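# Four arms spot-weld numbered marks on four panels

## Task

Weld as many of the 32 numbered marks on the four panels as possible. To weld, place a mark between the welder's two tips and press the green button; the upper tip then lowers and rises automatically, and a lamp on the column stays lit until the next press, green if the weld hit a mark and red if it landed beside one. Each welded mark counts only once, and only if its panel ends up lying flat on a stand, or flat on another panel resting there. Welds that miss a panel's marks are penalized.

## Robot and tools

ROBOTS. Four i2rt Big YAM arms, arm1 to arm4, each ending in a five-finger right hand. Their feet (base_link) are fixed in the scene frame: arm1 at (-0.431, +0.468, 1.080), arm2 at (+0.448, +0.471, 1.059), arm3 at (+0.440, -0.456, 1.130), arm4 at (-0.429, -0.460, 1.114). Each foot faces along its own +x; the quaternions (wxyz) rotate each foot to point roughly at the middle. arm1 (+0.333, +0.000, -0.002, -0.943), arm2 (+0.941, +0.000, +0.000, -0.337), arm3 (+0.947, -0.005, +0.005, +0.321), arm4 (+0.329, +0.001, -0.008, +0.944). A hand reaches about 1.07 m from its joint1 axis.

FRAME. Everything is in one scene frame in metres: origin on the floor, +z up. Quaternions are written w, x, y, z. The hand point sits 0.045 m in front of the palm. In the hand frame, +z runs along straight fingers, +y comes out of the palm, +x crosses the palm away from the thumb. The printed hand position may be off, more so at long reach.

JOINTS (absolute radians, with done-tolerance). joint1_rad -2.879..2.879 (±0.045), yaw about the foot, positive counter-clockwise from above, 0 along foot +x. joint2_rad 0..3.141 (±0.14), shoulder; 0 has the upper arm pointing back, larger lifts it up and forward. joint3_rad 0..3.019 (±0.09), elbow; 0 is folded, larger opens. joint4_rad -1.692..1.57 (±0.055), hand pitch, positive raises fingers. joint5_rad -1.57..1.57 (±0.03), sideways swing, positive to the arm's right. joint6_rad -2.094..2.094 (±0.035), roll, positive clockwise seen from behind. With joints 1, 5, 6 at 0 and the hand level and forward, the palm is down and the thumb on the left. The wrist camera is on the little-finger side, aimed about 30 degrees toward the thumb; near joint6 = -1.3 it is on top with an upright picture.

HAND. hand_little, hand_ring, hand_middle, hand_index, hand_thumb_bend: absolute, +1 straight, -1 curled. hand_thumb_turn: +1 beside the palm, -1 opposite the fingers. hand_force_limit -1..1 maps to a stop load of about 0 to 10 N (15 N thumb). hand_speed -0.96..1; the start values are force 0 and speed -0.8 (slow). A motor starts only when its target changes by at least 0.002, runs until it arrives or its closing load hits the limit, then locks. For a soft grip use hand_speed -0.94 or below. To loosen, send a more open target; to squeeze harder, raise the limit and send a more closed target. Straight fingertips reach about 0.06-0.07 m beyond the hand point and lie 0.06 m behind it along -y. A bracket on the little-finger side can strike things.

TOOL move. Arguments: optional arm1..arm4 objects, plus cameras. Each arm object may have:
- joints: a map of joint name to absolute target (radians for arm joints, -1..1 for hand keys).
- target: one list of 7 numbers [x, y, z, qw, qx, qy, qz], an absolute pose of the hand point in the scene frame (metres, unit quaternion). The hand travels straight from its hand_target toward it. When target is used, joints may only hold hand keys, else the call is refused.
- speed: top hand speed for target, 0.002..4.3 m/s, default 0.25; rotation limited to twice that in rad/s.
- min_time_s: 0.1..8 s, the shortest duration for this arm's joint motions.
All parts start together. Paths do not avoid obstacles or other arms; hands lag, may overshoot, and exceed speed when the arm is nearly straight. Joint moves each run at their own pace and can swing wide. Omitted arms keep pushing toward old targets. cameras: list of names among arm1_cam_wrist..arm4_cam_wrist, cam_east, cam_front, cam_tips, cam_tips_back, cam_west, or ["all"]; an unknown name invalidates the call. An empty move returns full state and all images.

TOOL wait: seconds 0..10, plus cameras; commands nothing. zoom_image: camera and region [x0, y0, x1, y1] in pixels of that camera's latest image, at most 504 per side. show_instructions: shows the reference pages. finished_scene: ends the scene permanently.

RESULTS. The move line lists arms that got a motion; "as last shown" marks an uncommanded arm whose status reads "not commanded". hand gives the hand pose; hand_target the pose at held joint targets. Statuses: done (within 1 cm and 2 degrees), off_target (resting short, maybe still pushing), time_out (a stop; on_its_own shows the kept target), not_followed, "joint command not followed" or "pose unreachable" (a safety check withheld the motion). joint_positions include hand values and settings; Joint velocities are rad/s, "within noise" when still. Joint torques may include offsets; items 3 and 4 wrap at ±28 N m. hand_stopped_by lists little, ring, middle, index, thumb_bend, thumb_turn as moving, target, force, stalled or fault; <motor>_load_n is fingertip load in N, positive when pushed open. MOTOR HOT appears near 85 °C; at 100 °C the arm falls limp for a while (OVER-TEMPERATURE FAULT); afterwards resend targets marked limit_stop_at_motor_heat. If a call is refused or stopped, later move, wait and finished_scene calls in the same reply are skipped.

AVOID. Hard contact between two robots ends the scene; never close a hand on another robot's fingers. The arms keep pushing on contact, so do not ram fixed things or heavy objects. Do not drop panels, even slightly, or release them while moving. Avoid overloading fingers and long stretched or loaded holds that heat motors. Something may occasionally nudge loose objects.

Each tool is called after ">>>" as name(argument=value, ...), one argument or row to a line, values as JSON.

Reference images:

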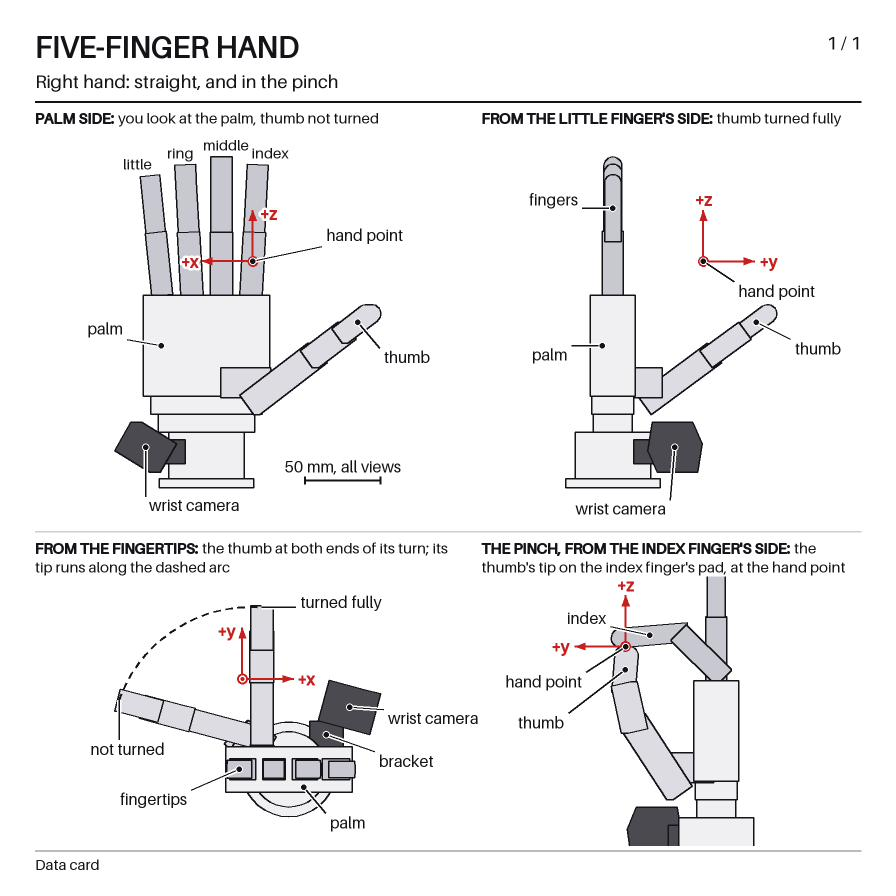

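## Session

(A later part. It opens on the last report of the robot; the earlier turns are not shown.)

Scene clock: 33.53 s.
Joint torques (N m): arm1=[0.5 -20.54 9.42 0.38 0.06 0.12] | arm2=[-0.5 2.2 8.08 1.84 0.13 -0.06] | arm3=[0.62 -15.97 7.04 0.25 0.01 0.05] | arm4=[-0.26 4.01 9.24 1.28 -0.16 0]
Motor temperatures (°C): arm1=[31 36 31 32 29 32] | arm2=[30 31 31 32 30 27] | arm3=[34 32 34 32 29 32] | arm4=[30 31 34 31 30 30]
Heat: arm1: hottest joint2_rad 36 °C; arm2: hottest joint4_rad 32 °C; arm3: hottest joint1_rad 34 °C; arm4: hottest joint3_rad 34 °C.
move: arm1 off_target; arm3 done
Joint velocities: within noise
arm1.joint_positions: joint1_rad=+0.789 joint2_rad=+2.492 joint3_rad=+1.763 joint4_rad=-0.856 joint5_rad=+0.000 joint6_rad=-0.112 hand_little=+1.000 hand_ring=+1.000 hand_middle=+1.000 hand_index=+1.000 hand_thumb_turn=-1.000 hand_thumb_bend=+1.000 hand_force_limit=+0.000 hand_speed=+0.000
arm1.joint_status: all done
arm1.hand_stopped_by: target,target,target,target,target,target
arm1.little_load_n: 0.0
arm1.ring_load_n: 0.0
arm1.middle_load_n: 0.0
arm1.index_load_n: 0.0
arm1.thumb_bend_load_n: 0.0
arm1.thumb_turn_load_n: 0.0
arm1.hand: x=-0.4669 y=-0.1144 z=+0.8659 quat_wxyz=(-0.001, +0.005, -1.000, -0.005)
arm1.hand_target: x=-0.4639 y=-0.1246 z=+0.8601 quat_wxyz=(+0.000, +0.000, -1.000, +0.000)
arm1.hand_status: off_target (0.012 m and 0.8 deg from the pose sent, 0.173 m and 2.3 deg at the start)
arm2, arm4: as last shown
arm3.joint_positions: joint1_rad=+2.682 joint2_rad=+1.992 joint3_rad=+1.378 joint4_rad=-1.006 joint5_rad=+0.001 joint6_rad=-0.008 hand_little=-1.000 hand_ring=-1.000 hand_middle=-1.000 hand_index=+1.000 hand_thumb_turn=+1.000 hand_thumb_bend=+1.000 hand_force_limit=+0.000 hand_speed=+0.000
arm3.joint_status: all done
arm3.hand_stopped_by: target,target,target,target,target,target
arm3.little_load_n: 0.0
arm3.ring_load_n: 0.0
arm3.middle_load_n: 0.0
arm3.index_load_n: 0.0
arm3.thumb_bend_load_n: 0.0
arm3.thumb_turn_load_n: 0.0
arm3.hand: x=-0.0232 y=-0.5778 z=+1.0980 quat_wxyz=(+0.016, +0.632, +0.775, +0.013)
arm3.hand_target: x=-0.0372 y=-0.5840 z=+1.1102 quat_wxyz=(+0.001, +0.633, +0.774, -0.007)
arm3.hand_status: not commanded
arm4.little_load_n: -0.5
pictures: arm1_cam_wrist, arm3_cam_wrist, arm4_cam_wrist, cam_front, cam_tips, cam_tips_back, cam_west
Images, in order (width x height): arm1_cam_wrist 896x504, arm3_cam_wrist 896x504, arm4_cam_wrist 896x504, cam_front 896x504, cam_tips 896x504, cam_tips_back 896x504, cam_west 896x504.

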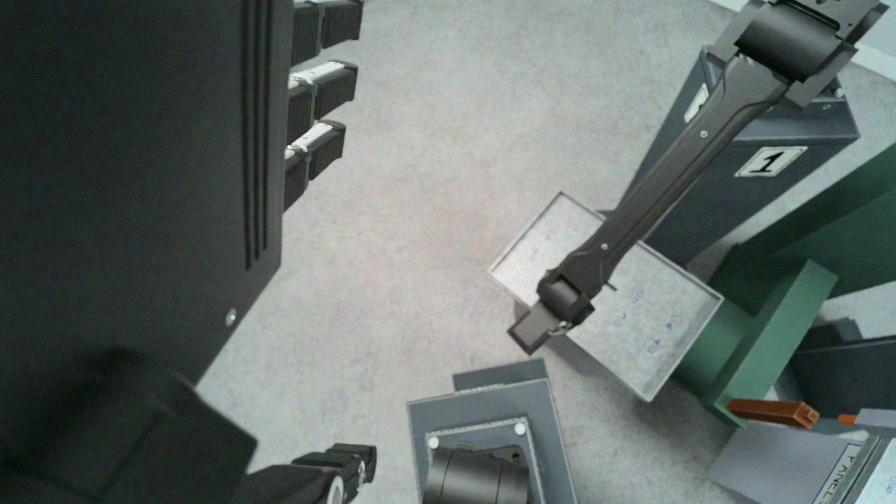

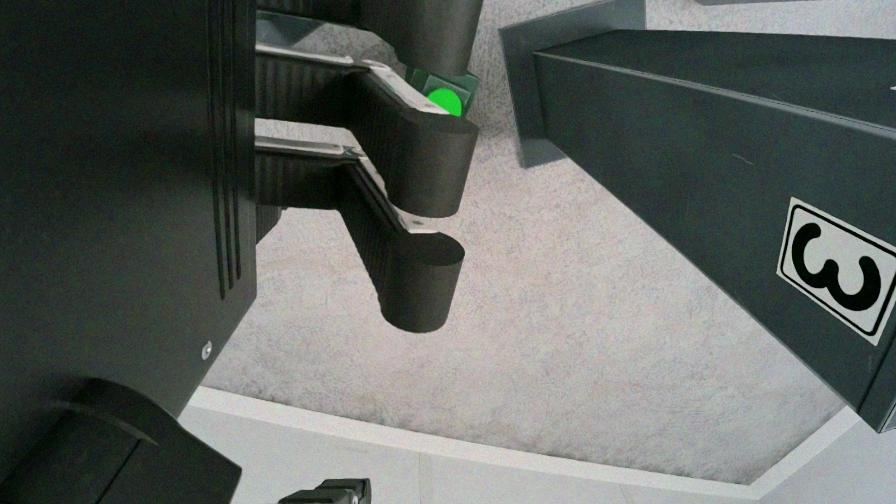

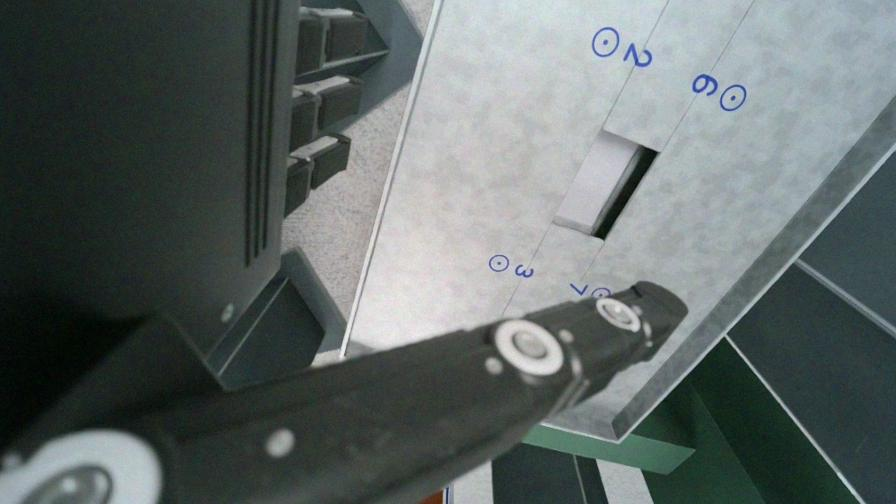

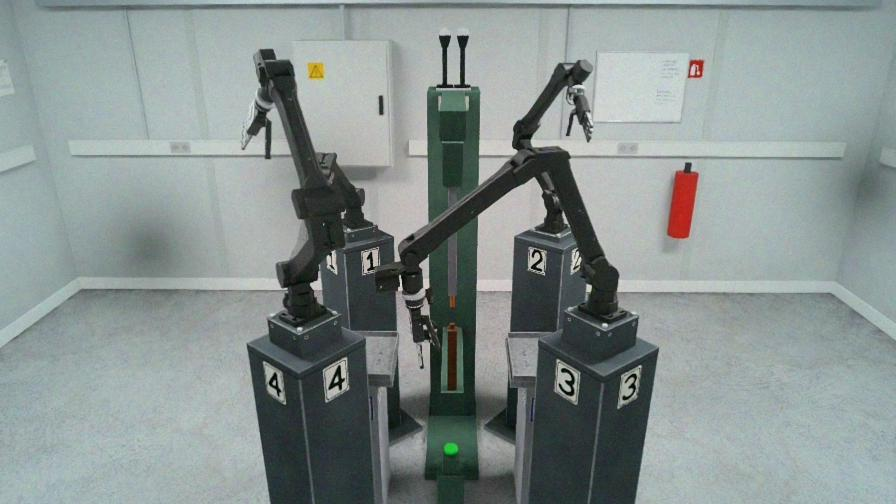

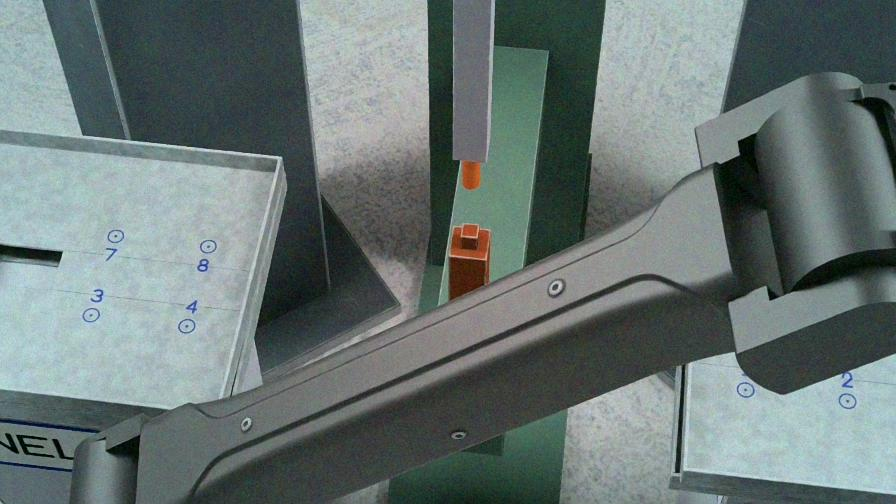

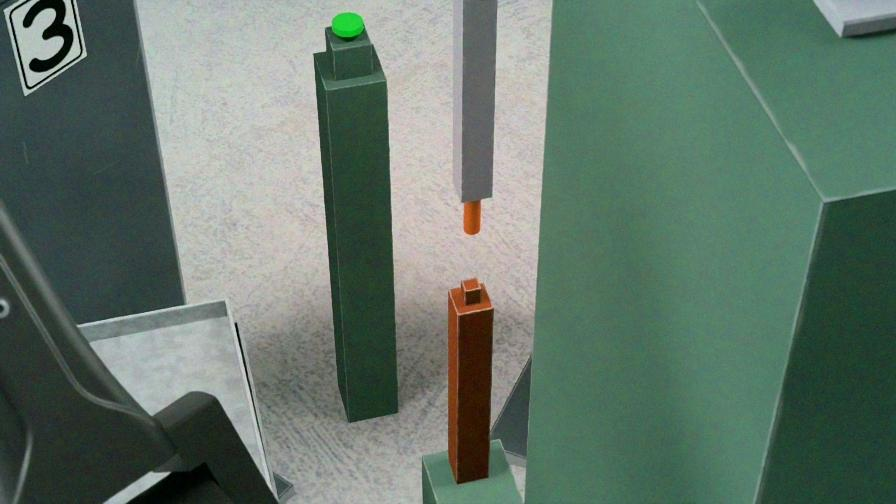

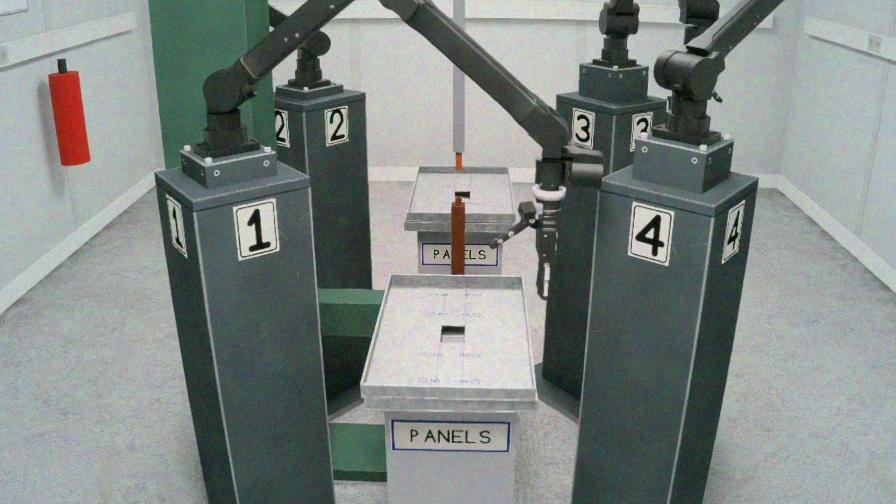

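>>> move(
  arm1={"target": [-0.464, -0.109, 0.775, 0, 0, 1, 0], "speed": 0.12},
  cameras=["arm4_cam_wrist", "arm1_cam_wrist", "cam_west"],
)

>>> zoom_image(
  camera="cam_west",
  region=[460, 200, 620, 400],
)

>>> zoom_image(
  camera="arm1_cam_wrist",
  region=[480, 200, 740, 420],
)

Scene clock: 39.23 s.
Joint torques (N m): arm1=[0.32 -19.78 8.09 0.61 0.06 0.1] | arm2=[-0.38 2.02 8.13 1.74 0.15 -0.05] | arm3=[0.56 -15.85 7.05 0.34 0.05 -0.04] | arm4=[-0.38 4.07 9.24 1.28 -0.16 0]
Motor temperatures (°C): arm1=[31 36 31 32 29 32] | arm2=[30 31 31 32 30 27] | arm3=[34 33 35 32 29 32] | arm4=[30 31 34 31 30 30]
Heat: arm1: hottest joint2_rad 36 °C; arm2: hottest joint4_rad 32 °C; arm3: hottest joint3_rad 35 °C; arm4: hottest joint3_rad 34 °C.
move: arm1 off_target
Joint velocities: within noise
arm1.joint_positions: joint1_rad=+0.789 joint2_rad=+2.624 joint3_rad=+1.776 joint4_rad=-0.730 joint5_rad=+0.000 joint6_rad=-0.112 hand_little=+1.000 hand_ring=+1.000 hand_middle=+1.000 hand_index=+1.000 hand_thumb_turn=-1.000 hand_thumb_bend=+1.000 hand_force_limit=+0.000 hand_speed=+0.000
arm1.joint_status: not commanded
arm1.hand_stopped_by: target,target,target,target,target,target
arm1.little_load_n: 0.0
arm1.ring_load_n: 0.0
arm1.middle_load_n: 0.0
arm1.index_load_n: 0.0
arm1.thumb_bend_load_n: 0.0
arm1.thumb_turn_load_n: 0.0
arm1.hand: x=-0.4657 y=-0.1043 z=+0.7866 quat_wxyz=(-0.001, +0.005, -1.000, -0.002)
arm1.hand_target: x=-0.4639 y=-0.1087 z=+0.7753 quat_wxyz=(+0.000, +0.000, -1.000, +0.000)
arm1.hand_status: off_target (0.013 m and 0.6 deg from the pose sent, 0.091 m and 0.8 deg at the start)
arm2, arm3, arm4: as last shown
arm3.ring_load_n: -0.5
pictures: arm1_cam_wrist, arm4_cam_wrist, cam_west
Images, in order (width x height): arm1_cam_wrist 896x504, arm4_cam_wrist 896x504, cam_west 896x504.

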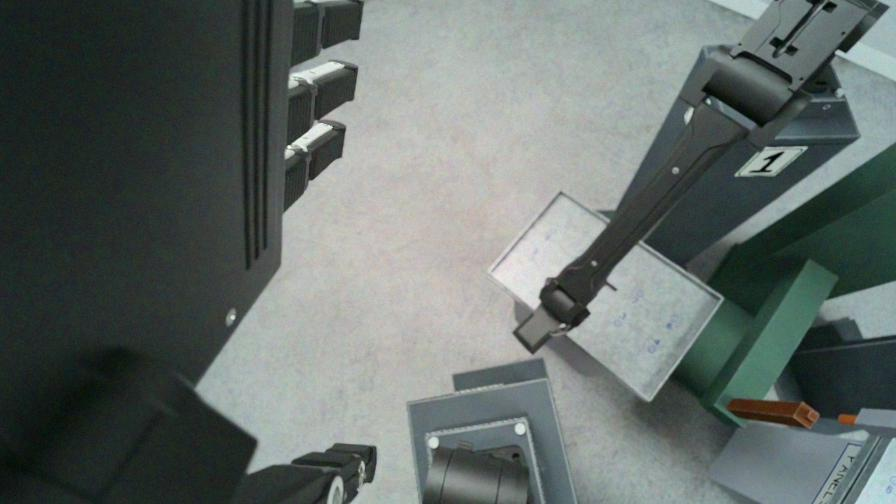

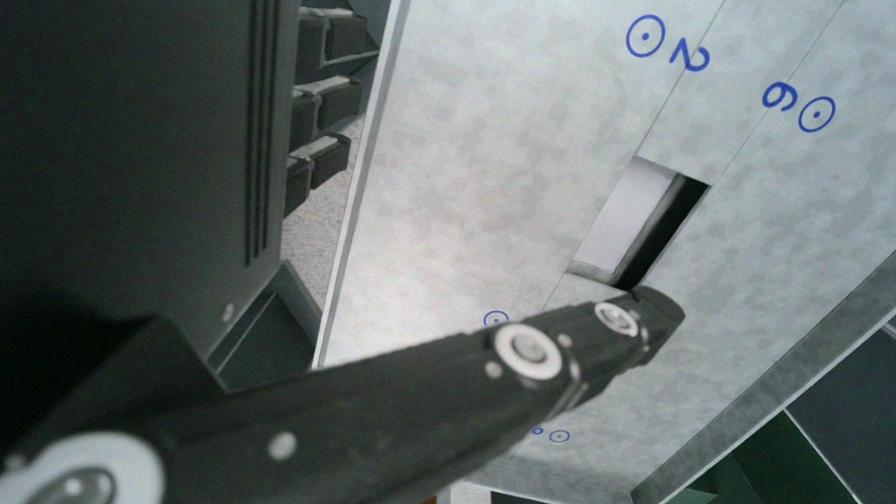

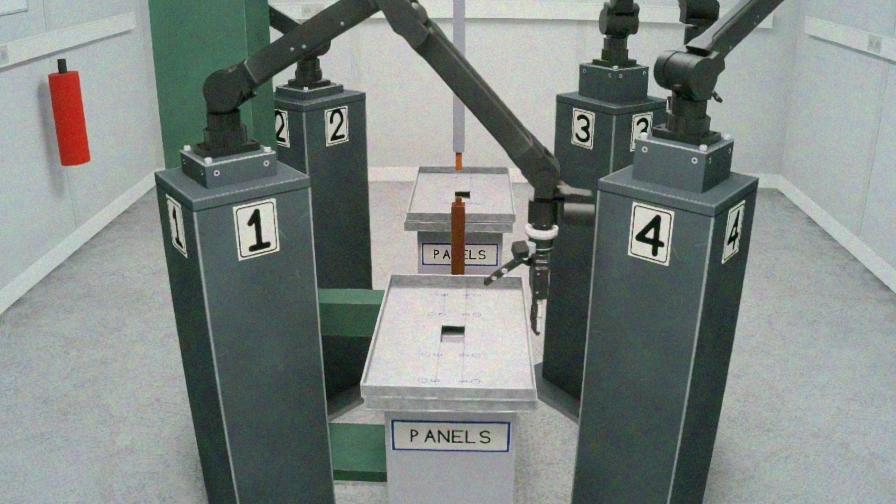

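Scaled by 2.520.

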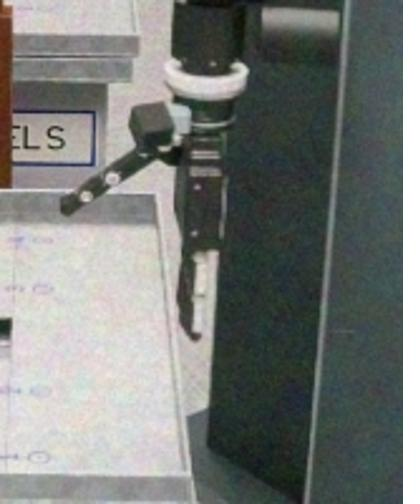

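Scaled by 1.938.

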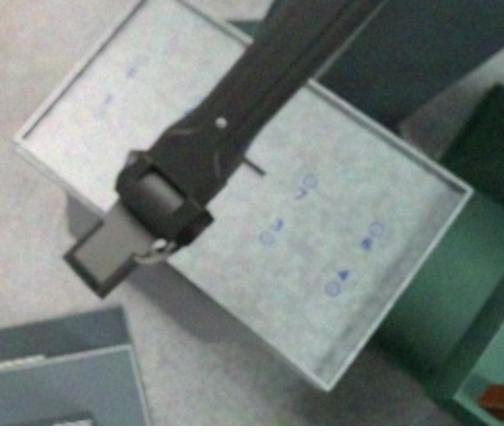

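>>> move(
  arm1={"target": [-0.464, -0.107, 0.732, 0, 0, 1, 0], "speed": 0.1},
  cameras=["arm4_cam_wrist", "cam_west"],
)

>>> zoom_image(
  camera="cam_west",
  region=[460, 230, 620, 390],
)

>>> zoom_image(
  camera="arm4_cam_wrist",
  region=[240, 0, 640, 400],
)

Scene clock: 41.00 s.
Joint torques (N m): arm1=[0.38 -20.48 8.06 0.39 0.05 0.09] | arm2=[-0.44 1.96 8.25 1.74 0.15 -0.05] | arm3=[0.44 -15.68 7.06 0.35 0.06 0.03] | arm4=[-0.38 4.07 9.25 1.28 -0.16 0.01]
Motor temperatures (°C): arm1=[31 36 31 32 29 32] | arm2=[30 31 31 32 30 27] | arm3=[34 33 35 32 29 32] | arm4=[30 31 34 31 30 30]
Heat: arm1: hottest joint2_rad 36 °C; arm2: hottest joint4_rad 32 °C; arm3: hottest joint3_rad 35 °C; arm4: hottest joint3_rad 34 °C.
move: arm1 off_target
Joint velocities: within noise
arm1.joint_positions: joint1_rad=+0.789 joint2_rad=+2.716 joint3_rad=+1.825 joint4_rad=-0.685 joint5_rad=+0.000 joint6_rad=-0.111 hand_little=+1.000 hand_ring=+1.000 hand_middle=+1.000 hand_index=+1.000 hand_thumb_turn=-1.000 hand_thumb_bend=+1.000 hand_force_limit=+0.000 hand_speed=+0.000
arm1.joint_status: not commanded
arm1.hand_stopped_by: target,target,target,target,target,target
arm1.little_load_n: 0.0
arm1.ring_load_n: 0.0
arm1.middle_load_n: 0.0
arm1.index_load_n: 0.0
arm1.thumb_bend_load_n: 0.0
arm1.thumb_turn_load_n: 0.0
arm1.hand: x=-0.4654 y=-0.1022 z=+0.7419 quat_wxyz=(-0.001, +0.005, -1.000, -0.002)
arm1.hand_target: x=-0.4639 y=-0.1066 z=+0.7322 quat_wxyz=(+0.000, +0.000, -1.000, +0.000)
arm1.hand_status: off_target (0.011 m and 0.6 deg from the pose sent, 0.055 m and 0.6 deg at the start)
arm2, arm3, arm4: as last shown
arm3.ring_load_n: 0.0
arm4.little_load_n: 0.0
arm4.index_load_n: -0.5
Images, in order (width x height): arm4_cam_wrist 896x504, cam_west 896x504.

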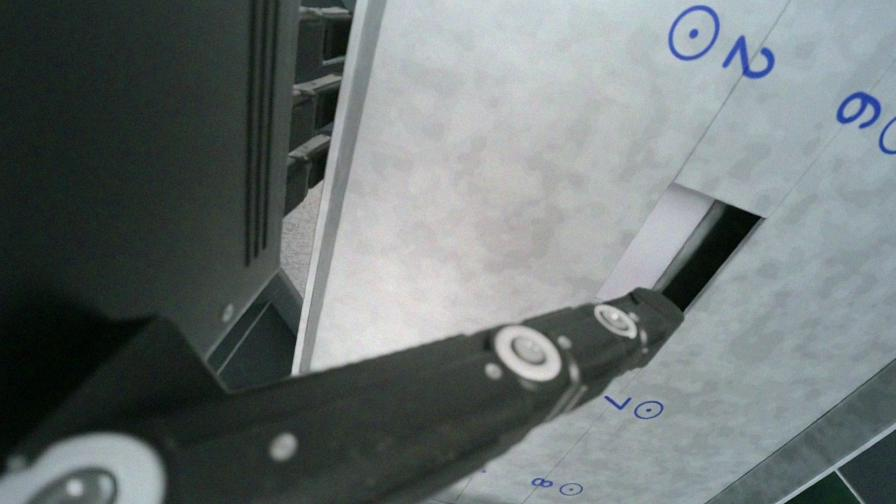

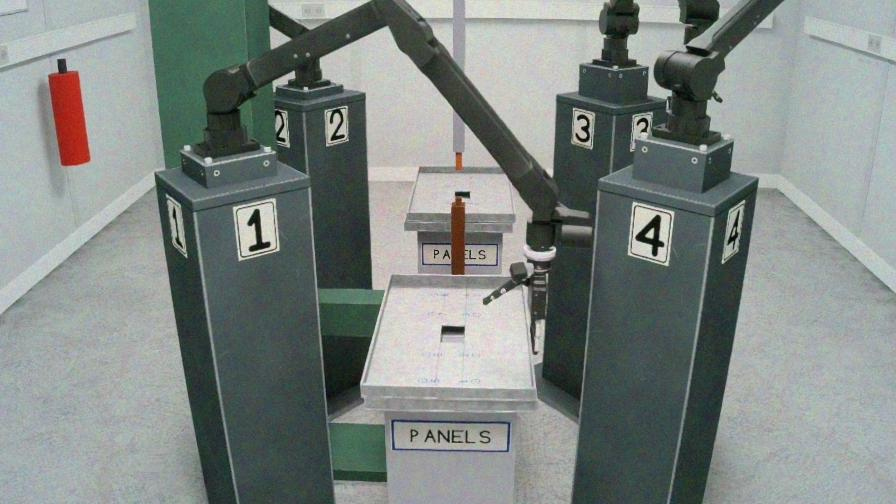

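Scaled by 3.150.

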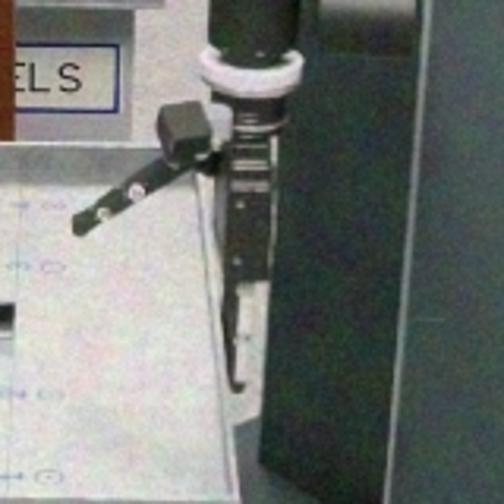

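Scaled by 1.260.

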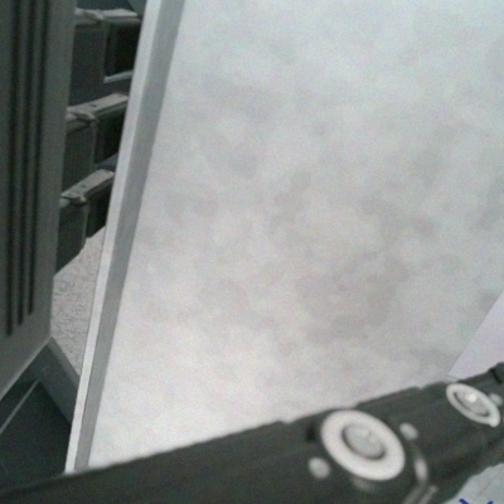

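>>> move(
  arm1={"target": [-0.464, -0.1015, 0.726, 0, 0, 1, 0], "speed": 0.08},
  cameras=["cam_west"],
)

>>> zoom_image(
  camera="cam_west",
  region=[480, 260, 600, 380],
)

Scene clock: 42.83 s.
Joint torques (N m): arm1=[0.21 -20.25 6.79 0.7 0.06 0.08] | arm2=[-0.26 2.02 8.17 1.81 0.12 -0.06] | arm3=[-0.03 -16.26 7.13 0.31 0.05 -0.02] | arm4=[-0.38 4.01 9.24 1.26 -0.16 0.01]
Motor temperatures (°C): arm1=[31 37 31 32 29 32] | arm2=[30 31 31 32 30 27] | arm3=[34 33 35 32 29 32] | arm4=[30 31 35 31 30 30]
Heat: arm1: hottest joint2_rad 37 °C; arm2: hottest joint4_rad 32 °C; arm3: hottest joint3_rad 35 °C; arm4: hottest joint3_rad 35 °C.
move: arm1 off_target
Joint velocities: within noise
arm1.joint_positions: joint1_rad=+0.789 joint2_rad=+2.716 joint3_rad=+1.825 joint4_rad=-0.674 joint5_rad=+0.000 joint6_rad=-0.111 hand_little=+1.000 hand_ring=+1.000 hand_middle=+1.000 hand_index=+1.000 hand_thumb_turn=-1.000 hand_thumb_bend=+1.000 hand_force_limit=+0.000 hand_speed=+0.000
arm1.joint_status: not commanded
arm1.hand_stopped_by: target,target,target,target,target,target
arm1.little_load_n: 0.0
arm1.ring_load_n: 0.0
arm1.middle_load_n: 0.0
arm1.index_load_n: 0.0
arm1.thumb_bend_load_n: 0.0
arm1.thumb_turn_load_n: 0.0
arm1.hand: x=-0.4657 y=-0.1053 z=+0.7412 quat_wxyz=(+0.000, +0.005, -1.000, +0.004)
arm1.hand_target: x=-0.4639 y=-0.1011 z=+0.7263 quat_wxyz=(+0.000, +0.000, -1.000, +0.000)
arm1.hand_status: off_target (0.016 m and 0.7 deg from the pose sent, 0.016 m and 0.5 deg at the start)
arm2, arm3, arm4: as last shown
arm3.little_load_n: 0.5
arm3.ring_load_n: 0.5
arm4.index_load_n: 0.0
Images, in order (width x height): cam_west 896x504.

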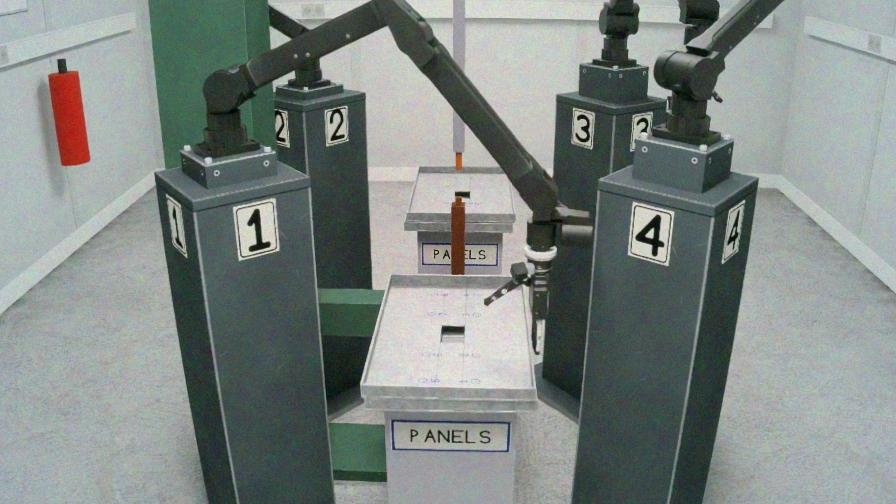

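Scaled by 4.200.

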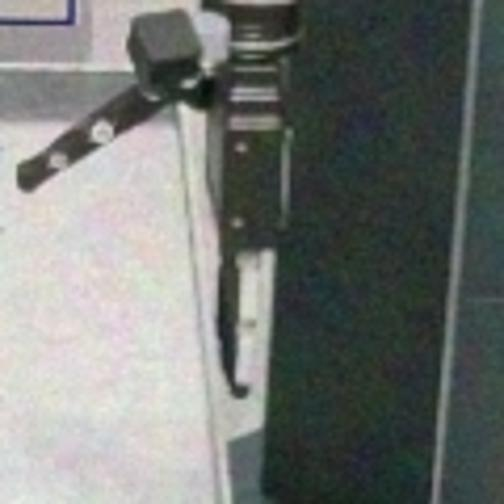

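>>> move(
  arm1={"target": [-0.464, -0.094, 0.716, 0, 0, 1, 0], "speed": 0.1},
  cameras=["cam_west", "arm4_cam_wrist"],
)

>>> zoom_image(
  camera="cam_west",
  region=[480, 260, 600, 380],
)

>>> zoom_image(
  camera="arm4_cam_wrist",
  region=[240, 0, 640, 400],
)

Scene clock: 43.97 s.
Joint torques (N m): arm1=[0.09 -20.01 5.33 0.76 0.07 0.06] | arm2=[-0.38 2.32 8.18 1.66 0.13 -0.04] | arm3=[0.44 -16.85 7.08 0.47 -0.03 0.03] | arm4=[-0.38 4.07 9.25 1.28 -0.16 0]
Motor temperatures (°C): arm1=[31 37 31 32 29 32] | arm2=[30 31 31 32 30 27] | arm3=[34 33 35 32 29 32] | arm4=[30 31 35 31 30 30]
Heat: arm1: hottest joint2_rad 37 °C; arm2: hottest joint4_rad 32 °C; arm3: hottest joint3_rad 35 °C; arm4: hottest joint3_rad 35 °C.
move: arm1 off_target
Joint velocities: within noise
arm1.joint_positions: joint1_rad=+0.789 joint2_rad=+2.720 joint3_rad=+1.825 joint4_rad=-0.647 joint5_rad=+0.000 joint6_rad=-0.111 hand_little=+1.000 hand_ring=+1.000 hand_middle=+1.000 hand_index=+1.000 hand_thumb_turn=-1.000 hand_thumb_bend=+1.000 hand_force_limit=+0.000 hand_speed=+0.000
arm1.joint_status: not commanded
arm1.hand_stopped_by: target,target,target,target,target,target
arm1.little_load_n: 0.0
arm1.ring_load_n: 0.0
arm1.middle_load_n: 0.0
arm1.index_load_n: 0.0
arm1.thumb_bend_load_n: -0.5
arm1.thumb_turn_load_n: 0.0
arm1.hand: x=-0.4662 y=-0.1103 z=+0.7371 quat_wxyz=(+0.001, +0.005, -1.000, +0.015)
arm1.hand_target: x=-0.4639 y=-0.0935 z=+0.7169 quat_wxyz=(+0.000, +0.000, -1.000, +0.000)
arm1.hand_status: off_target (0.027 m and 1.8 deg from the pose sent, 0.028 m and 0.7 deg at the start)
arm2, arm3, arm4: as last shown
arm3.little_load_n: 0.0
arm3.ring_load_n: 0.0
pictures: arm4_cam_wrist, cam_west
Images, in order (width x height): arm4_cam_wrist 896x504, cam_west 896x504.

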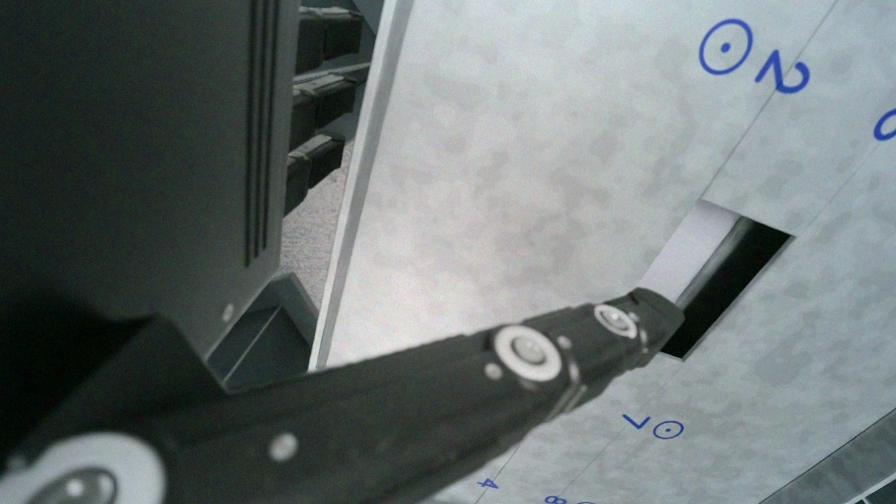

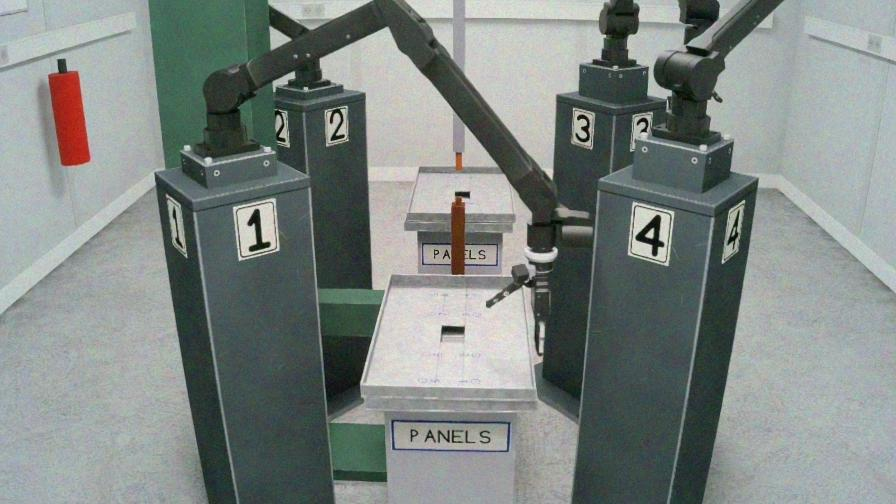

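Scaled by 4.200.

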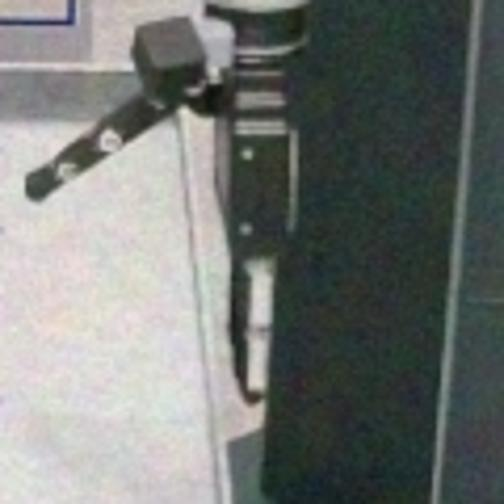

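Scaled by 1.260.

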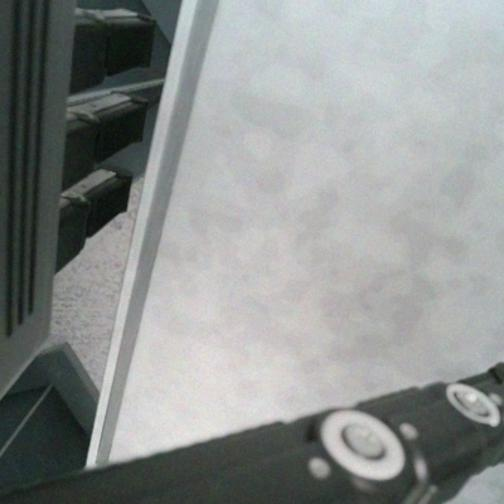

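>>> move(
  arm1={"target": [-0.464, -0.115, 0.80, 0, 0, 1, 0], "speed": 0.2},
)

>>> move(
  arm1={"target": [-0.464, -0.1025, 0.722, 0, 0, 1, 0], "speed": 0.1},
  cameras=["cam_west", "arm4_cam_wrist"],
)

>>> zoom_image(
  camera="cam_west",
  region=[480, 260, 600, 380],
)

>>> zoom_image(
  camera="arm4_cam_wrist",
  region=[240, 0, 640, 400],
)

Scene clock: 46.27 s.
Joint torques (N m): arm1=[0.44 -20.95 6.22 0.13 0.07 0.1] | arm2=[-0.44 2.26 8.23 1.69 0.14 -0.05] | arm3=[0.15 -15.5 7.28 0.08 -0.02 -0.03] | arm4=[-0.38 4.07 9.24 1.29 -0.16 0]
Motor temperatures (°C): arm1=[31 37 31 32 29 32] | arm2=[30 31 31 32 30 27] | arm3=[34 34 35 32 29 32] | arm4=[30 31 35 31 30 30]
Heat: arm1: hottest joint2_rad 37 °C; arm2: hottest joint4_rad 32 °C; arm3: hottest joint3_rad 35 °C; arm4: hottest joint3_rad 35 °C.
move: arm1 off_target
Joint velocities: within noise
arm1.joint_positions: joint1_rad=+0.789 joint2_rad=+2.589 joint3_rad=+1.805 joint4_rad=-0.755 joint5_rad=+0.000 joint6_rad=-0.111 hand_little=+1.000 hand_ring=+1.000 hand_middle=+1.000 hand_index=+1.000 hand_thumb_turn=-1.000 hand_thumb_bend=+1.000 hand_force_limit=+0.000 hand_speed=+0.000
arm1.joint_status: not commanded
arm1.hand_stopped_by: target,target,target,target,target,target
arm1.little_load_n: 0.0
arm1.ring_load_n: 0.0
arm1.middle_load_n: 0.0
arm1.index_load_n: 0.0
arm1.thumb_bend_load_n: 0.0
arm1.thumb_turn_load_n: 0.0
arm1.hand: x=-0.4681 y=-0.1275 z=+0.8137 quat_wxyz=(+0.001, +0.004, -1.000, +0.017)
arm1.hand_target: x=-0.4640 y=-0.1148 z=+0.8003 quat_wxyz=(+0.000, +0.000, -1.000, +0.000)
arm1.hand_status: off_target (0.019 m and 2.0 deg from the pose sent, 0.063 m and 1.8 deg at the start)
arm2, arm3, arm4: as last shown
arm3.middle_load_n: 0.5
arm3.thumb_bend_load_n: -0.5
pictures: none

Scene clock: 47.60 s.
Joint torques (N m): arm1=[0.21 -19.84 7.82 0.51 0.05 0.08] | arm2=[-0.32 2.08 8.13 1.78 0.15 -0.04] | arm3=[0.15 -15.74 7.16 0.38 0.01 0.04] | arm4=[-0.38 4.07 9.24 1.29 -0.16 0]
Motor temperatures (°C): arm1=[31 37 31 32 29 32] | arm2=[30 31 31 32 30 27] | arm3=[34 34 35 32 29 32] | arm4=[30 31 35 31 30 30]
Heat: arm1: hottest joint2_rad 37 °C; arm2: hottest joint4_rad 32 °C; arm3: hottest joint3_rad 35 °C; arm4: hottest joint3_rad 35 °C.
move: arm1 off_target
Joint velocities: within noise
arm1.joint_positions: joint1_rad=+0.789 joint2_rad=+2.723 joint3_rad=+1.821 joint4_rad=-0.669 joint5_rad=+0.001 joint6_rad=-0.110 hand_little=+1.000 hand_ring=+1.000 hand_middle=+1.000 hand_index=+1.000 hand_thumb_turn=-1.000 hand_thumb_bend=+1.000 hand_force_limit=+0.000 hand_speed=+0.000
arm1.joint_status: not commanded
arm1.hand_stopped_by: target,target,target,target,target,target
arm1.little_load_n: 0.0
arm1.ring_load_n: 0.0
arm1.middle_load_n: 0.0
arm1.index_load_n: 0.0
arm1.thumb_bend_load_n: 0.0
arm1.thumb_turn_load_n: 0.0
arm1.hand: x=-0.4653 y=-0.1013 z=+0.7363 quat_wxyz=(-0.001, +0.004, -1.000, +0.001)
arm1.hand_target: x=-0.4639 y=-0.1020 z=+0.7223 quat_wxyz=(+0.000, +0.000, -1.000, +0.000)
arm1.hand_status: off_target (0.014 m and 0.5 deg from the pose sent, 0.095 m and 2.0 deg at the start)
arm2, arm3, arm4: as last shown
arm3.middle_load_n: 0.0
arm3.thumb_bend_load_n: 0.0
arm4.middle_load_n: 0.5
pictures: arm4_cam_wrist, cam_west
Images, in order (width x height): arm4_cam_wrist 896x504, cam_west 896x504.

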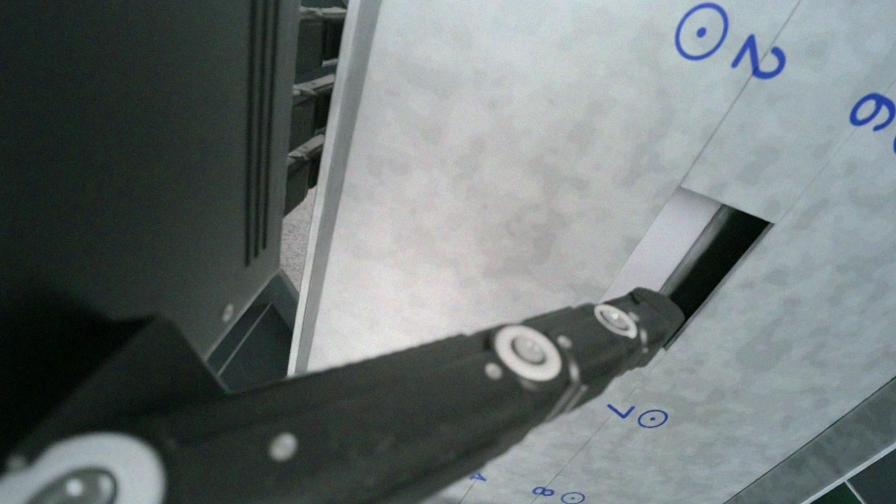

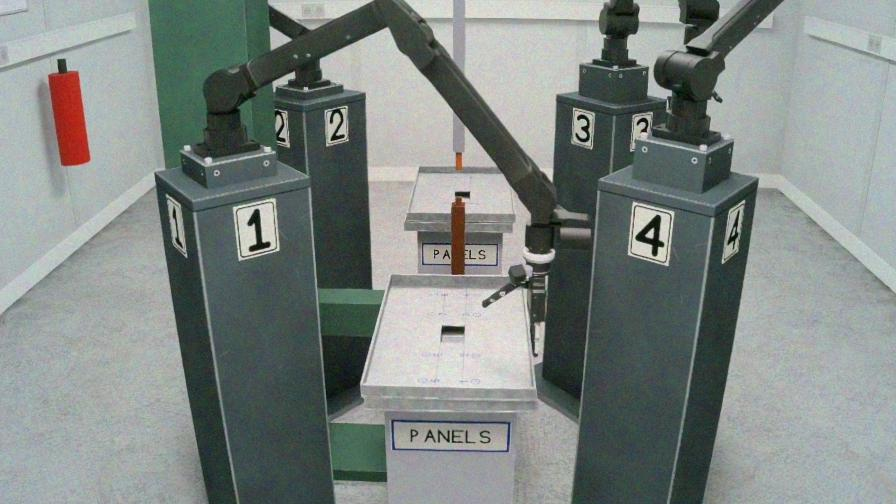

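Scaled by 4.200.

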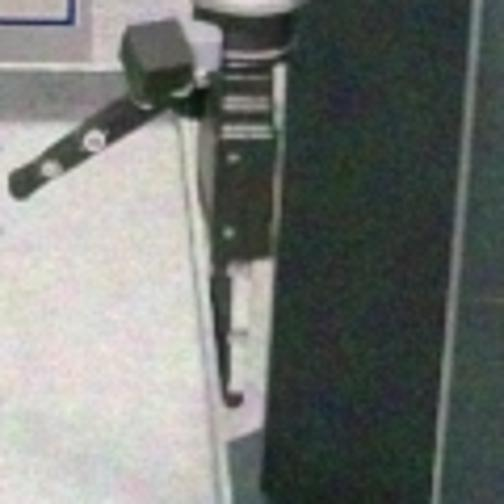

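Scaled by 1.260.

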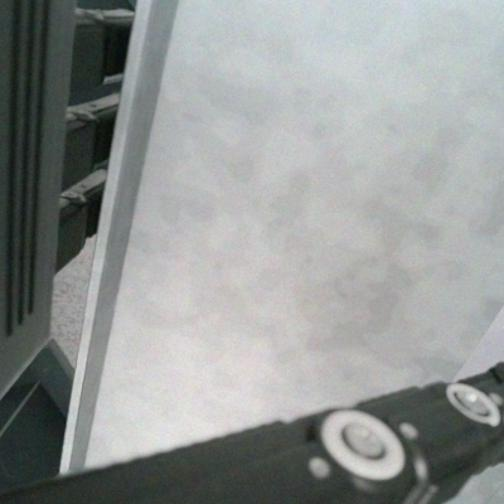

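>>> move(
  arm1={"joints": {"hand_thumb_bend": -0.45, "hand_speed": 0.0, "hand_force_limit": -0.6}},
  cameras=["cam_west", "arm4_cam_wrist"],
)

>>> zoom_image(
  camera="cam_west",
  region=[480, 260, 600, 380],
)

>>> zoom_image(
  camera="arm4_cam_wrist",
  region=[240, 0, 640, 400],
)

Scene clock: 49.47 s.
Joint torques (N m): arm1=[0.21 -19.96 7.83 0.54 0.05 0.07] | arm2=[-0.26 2.32 8.12 1.74 0.14 -0.05] | arm3=[0.73 -15.85 7.16 0.39 0.02 0.05] | arm4=[-0.32 4.13 9.24 1.26 -0.16 0]
Motor temperatures (°C): arm1=[31 37 31 32 29 32] | arm2=[30 31 31 32 30 27] | arm3=[34 34 35 32 29 32] | arm4=[30 31 35 31 30 30]
Heat: arm1: hottest joint2_rad 37 °C; arm2: hottest joint4_rad 32 °C; arm3: hottest joint3_rad 35 °C; arm4: hottest joint3_rad 35 °C.
move: arm1 done
Joint velocities: within noise
arm1.joint_positions: joint1_rad=+0.789 joint2_rad=+2.723 joint3_rad=+1.821 joint4_rad=-0.669 joint5_rad=+0.001 joint6_rad=-0.110 hand_little=+1.000 hand_ring=+1.000 hand_middle=+1.000 hand_index=+1.000 hand_thumb_turn=-1.000 hand_thumb_bend=-0.450 hand_force_limit=-0.600 hand_speed=+0.000
arm1.joint_status: all done
arm1.hand_stopped_by: target,target,target,target,target,target
arm1.little_load_n: 0.0
arm1.ring_load_n: 0.0
arm1.middle_load_n: 0.0
arm1.index_load_n: 0.0
arm1.thumb_bend_load_n: 0.0
arm1.thumb_turn_load_n: 0.0
arm1.hand: x=-0.4653 y=-0.1013 z=+0.7363 quat_wxyz=(-0.001, +0.004, -1.000, +0.001)
arm1.hand_target: x=-0.4639 y=-0.1020 z=+0.7223 quat_wxyz=(+0.000, +0.000, -1.000, +0.000)
arm1.hand_status: not commanded
arm2.joint_positions: joint1_rad=-0.413 joint2_rad=+0.614 joint3_rad=+1.410 joint4_rad=-1.513 joint5_rad=+0.233 joint6_rad=-1.260 hand_little=+1.000 hand_ring=+1.000 hand_middle=+1.000 hand_index=+1.000 hand_thumb_turn=+1.000 hand_thumb_bend=+1.000 hand_force_limit=+0.000 hand_speed=-0.800
arm2.joint_status: not commanded
arm2.hand_stopped_by: target,target,target,target,target,target
arm2.little_load_n: 0.0
arm2.ring_load_n: 0.0
arm2.middle_load_n: 0.0
arm2.index_load_n: 0.0
arm2.thumb_bend_load_n: 0.0
arm2.thumb_turn_load_n: 0.0
arm2.hand: x=+0.4459 y=+0.2709 z=+1.5344 quat_wxyz=(+0.256, +0.656, -0.623, +0.339)
arm2.hand_target: x=+0.4459 y=+0.2710 z=+1.5429 quat_wxyz=(+0.260, +0.652, -0.621, +0.348)
arm2.hand_status: not commanded
arm3: as last shown
arm4.joint_positions: joint1_rad=-0.373 joint2_rad=+0.615 joint3_rad=+1.458 joint4_rad=-1.503 joint5_rad=-0.225 joint6_rad=-1.207 hand_little=+1.000 hand_ring=+1.000 hand_middle=+1.000 hand_index=+1.000 hand_thumb_turn=+1.000 hand_thumb_bend=+1.000 hand_force_limit=+0.000 hand_speed=-0.800
arm4.joint_status: not commanded
arm4.hand_stopped_by: target,target,target,target,target,target
arm4.little_load_n: 0.0
arm4.ring_load_n: 0.0
arm4.middle_load_n: 0.0
arm4.index_load_n: 0.0
arm4.thumb_bend_load_n: 0.0
arm4.thumb_turn_load_n: 0.0
arm4.hand: x=-0.5259 y=-0.3024 z=+1.5990 quat_wxyz=(-0.449, +0.536, +0.713, +0.057)
arm4.hand_target: x=-0.5260 y=-0.3026 z=+1.6091 quat_wxyz=(-0.460, +0.531, +0.709, +0.062)
arm4.hand_status: not commanded
pictures: arm4_cam_wrist, cam_west
Images, in order (width x height): arm4_cam_wrist 896x504, cam_west 896x504.

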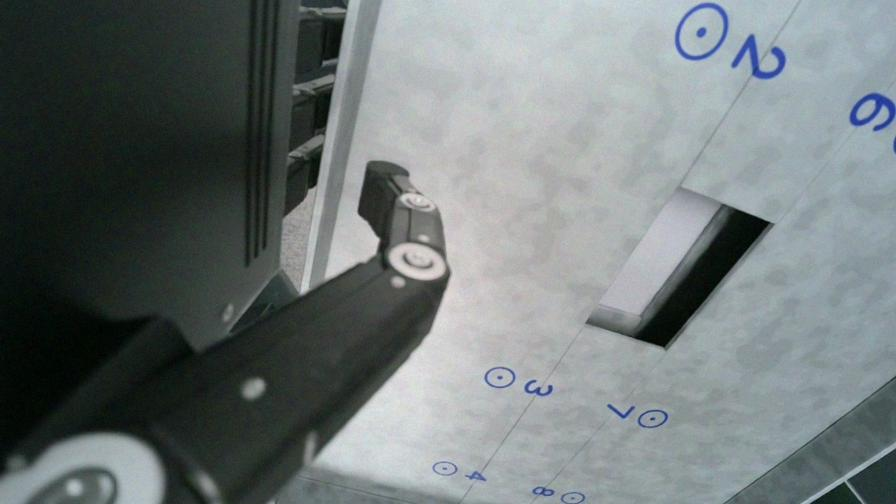

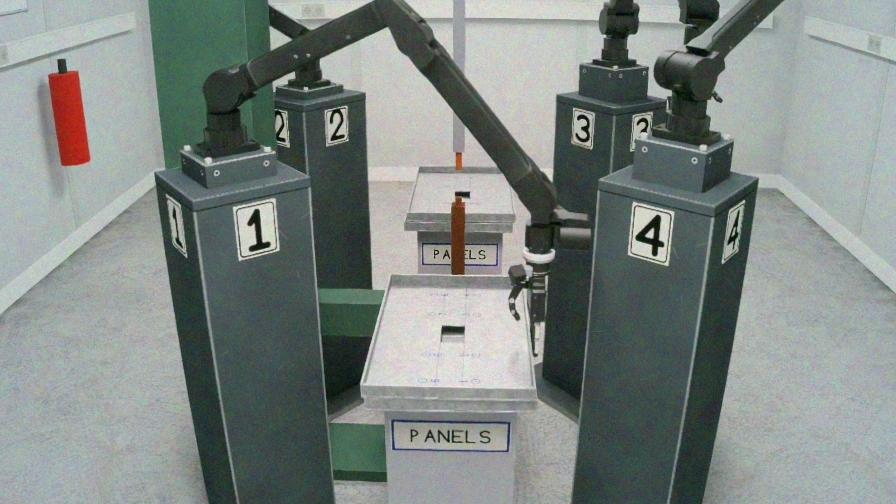

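Scaled by 4.200.

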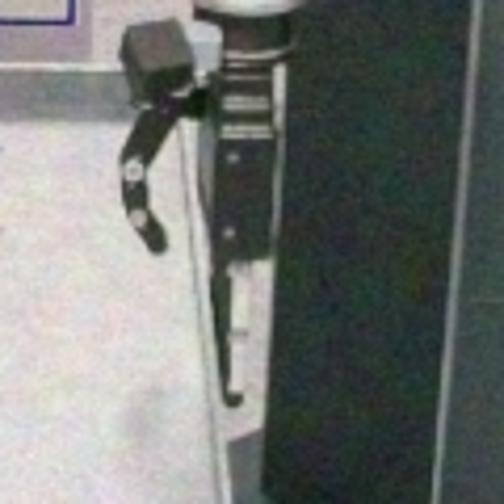

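Scaled by 1.260.

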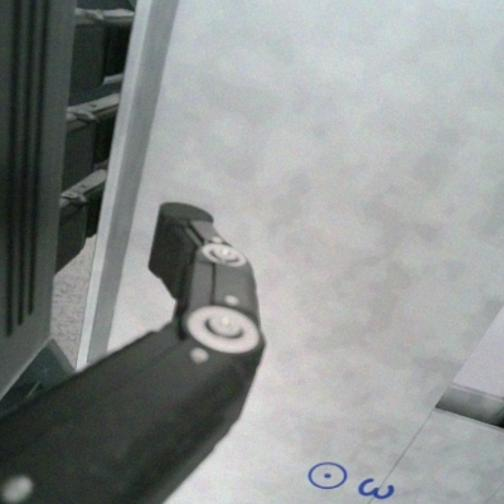

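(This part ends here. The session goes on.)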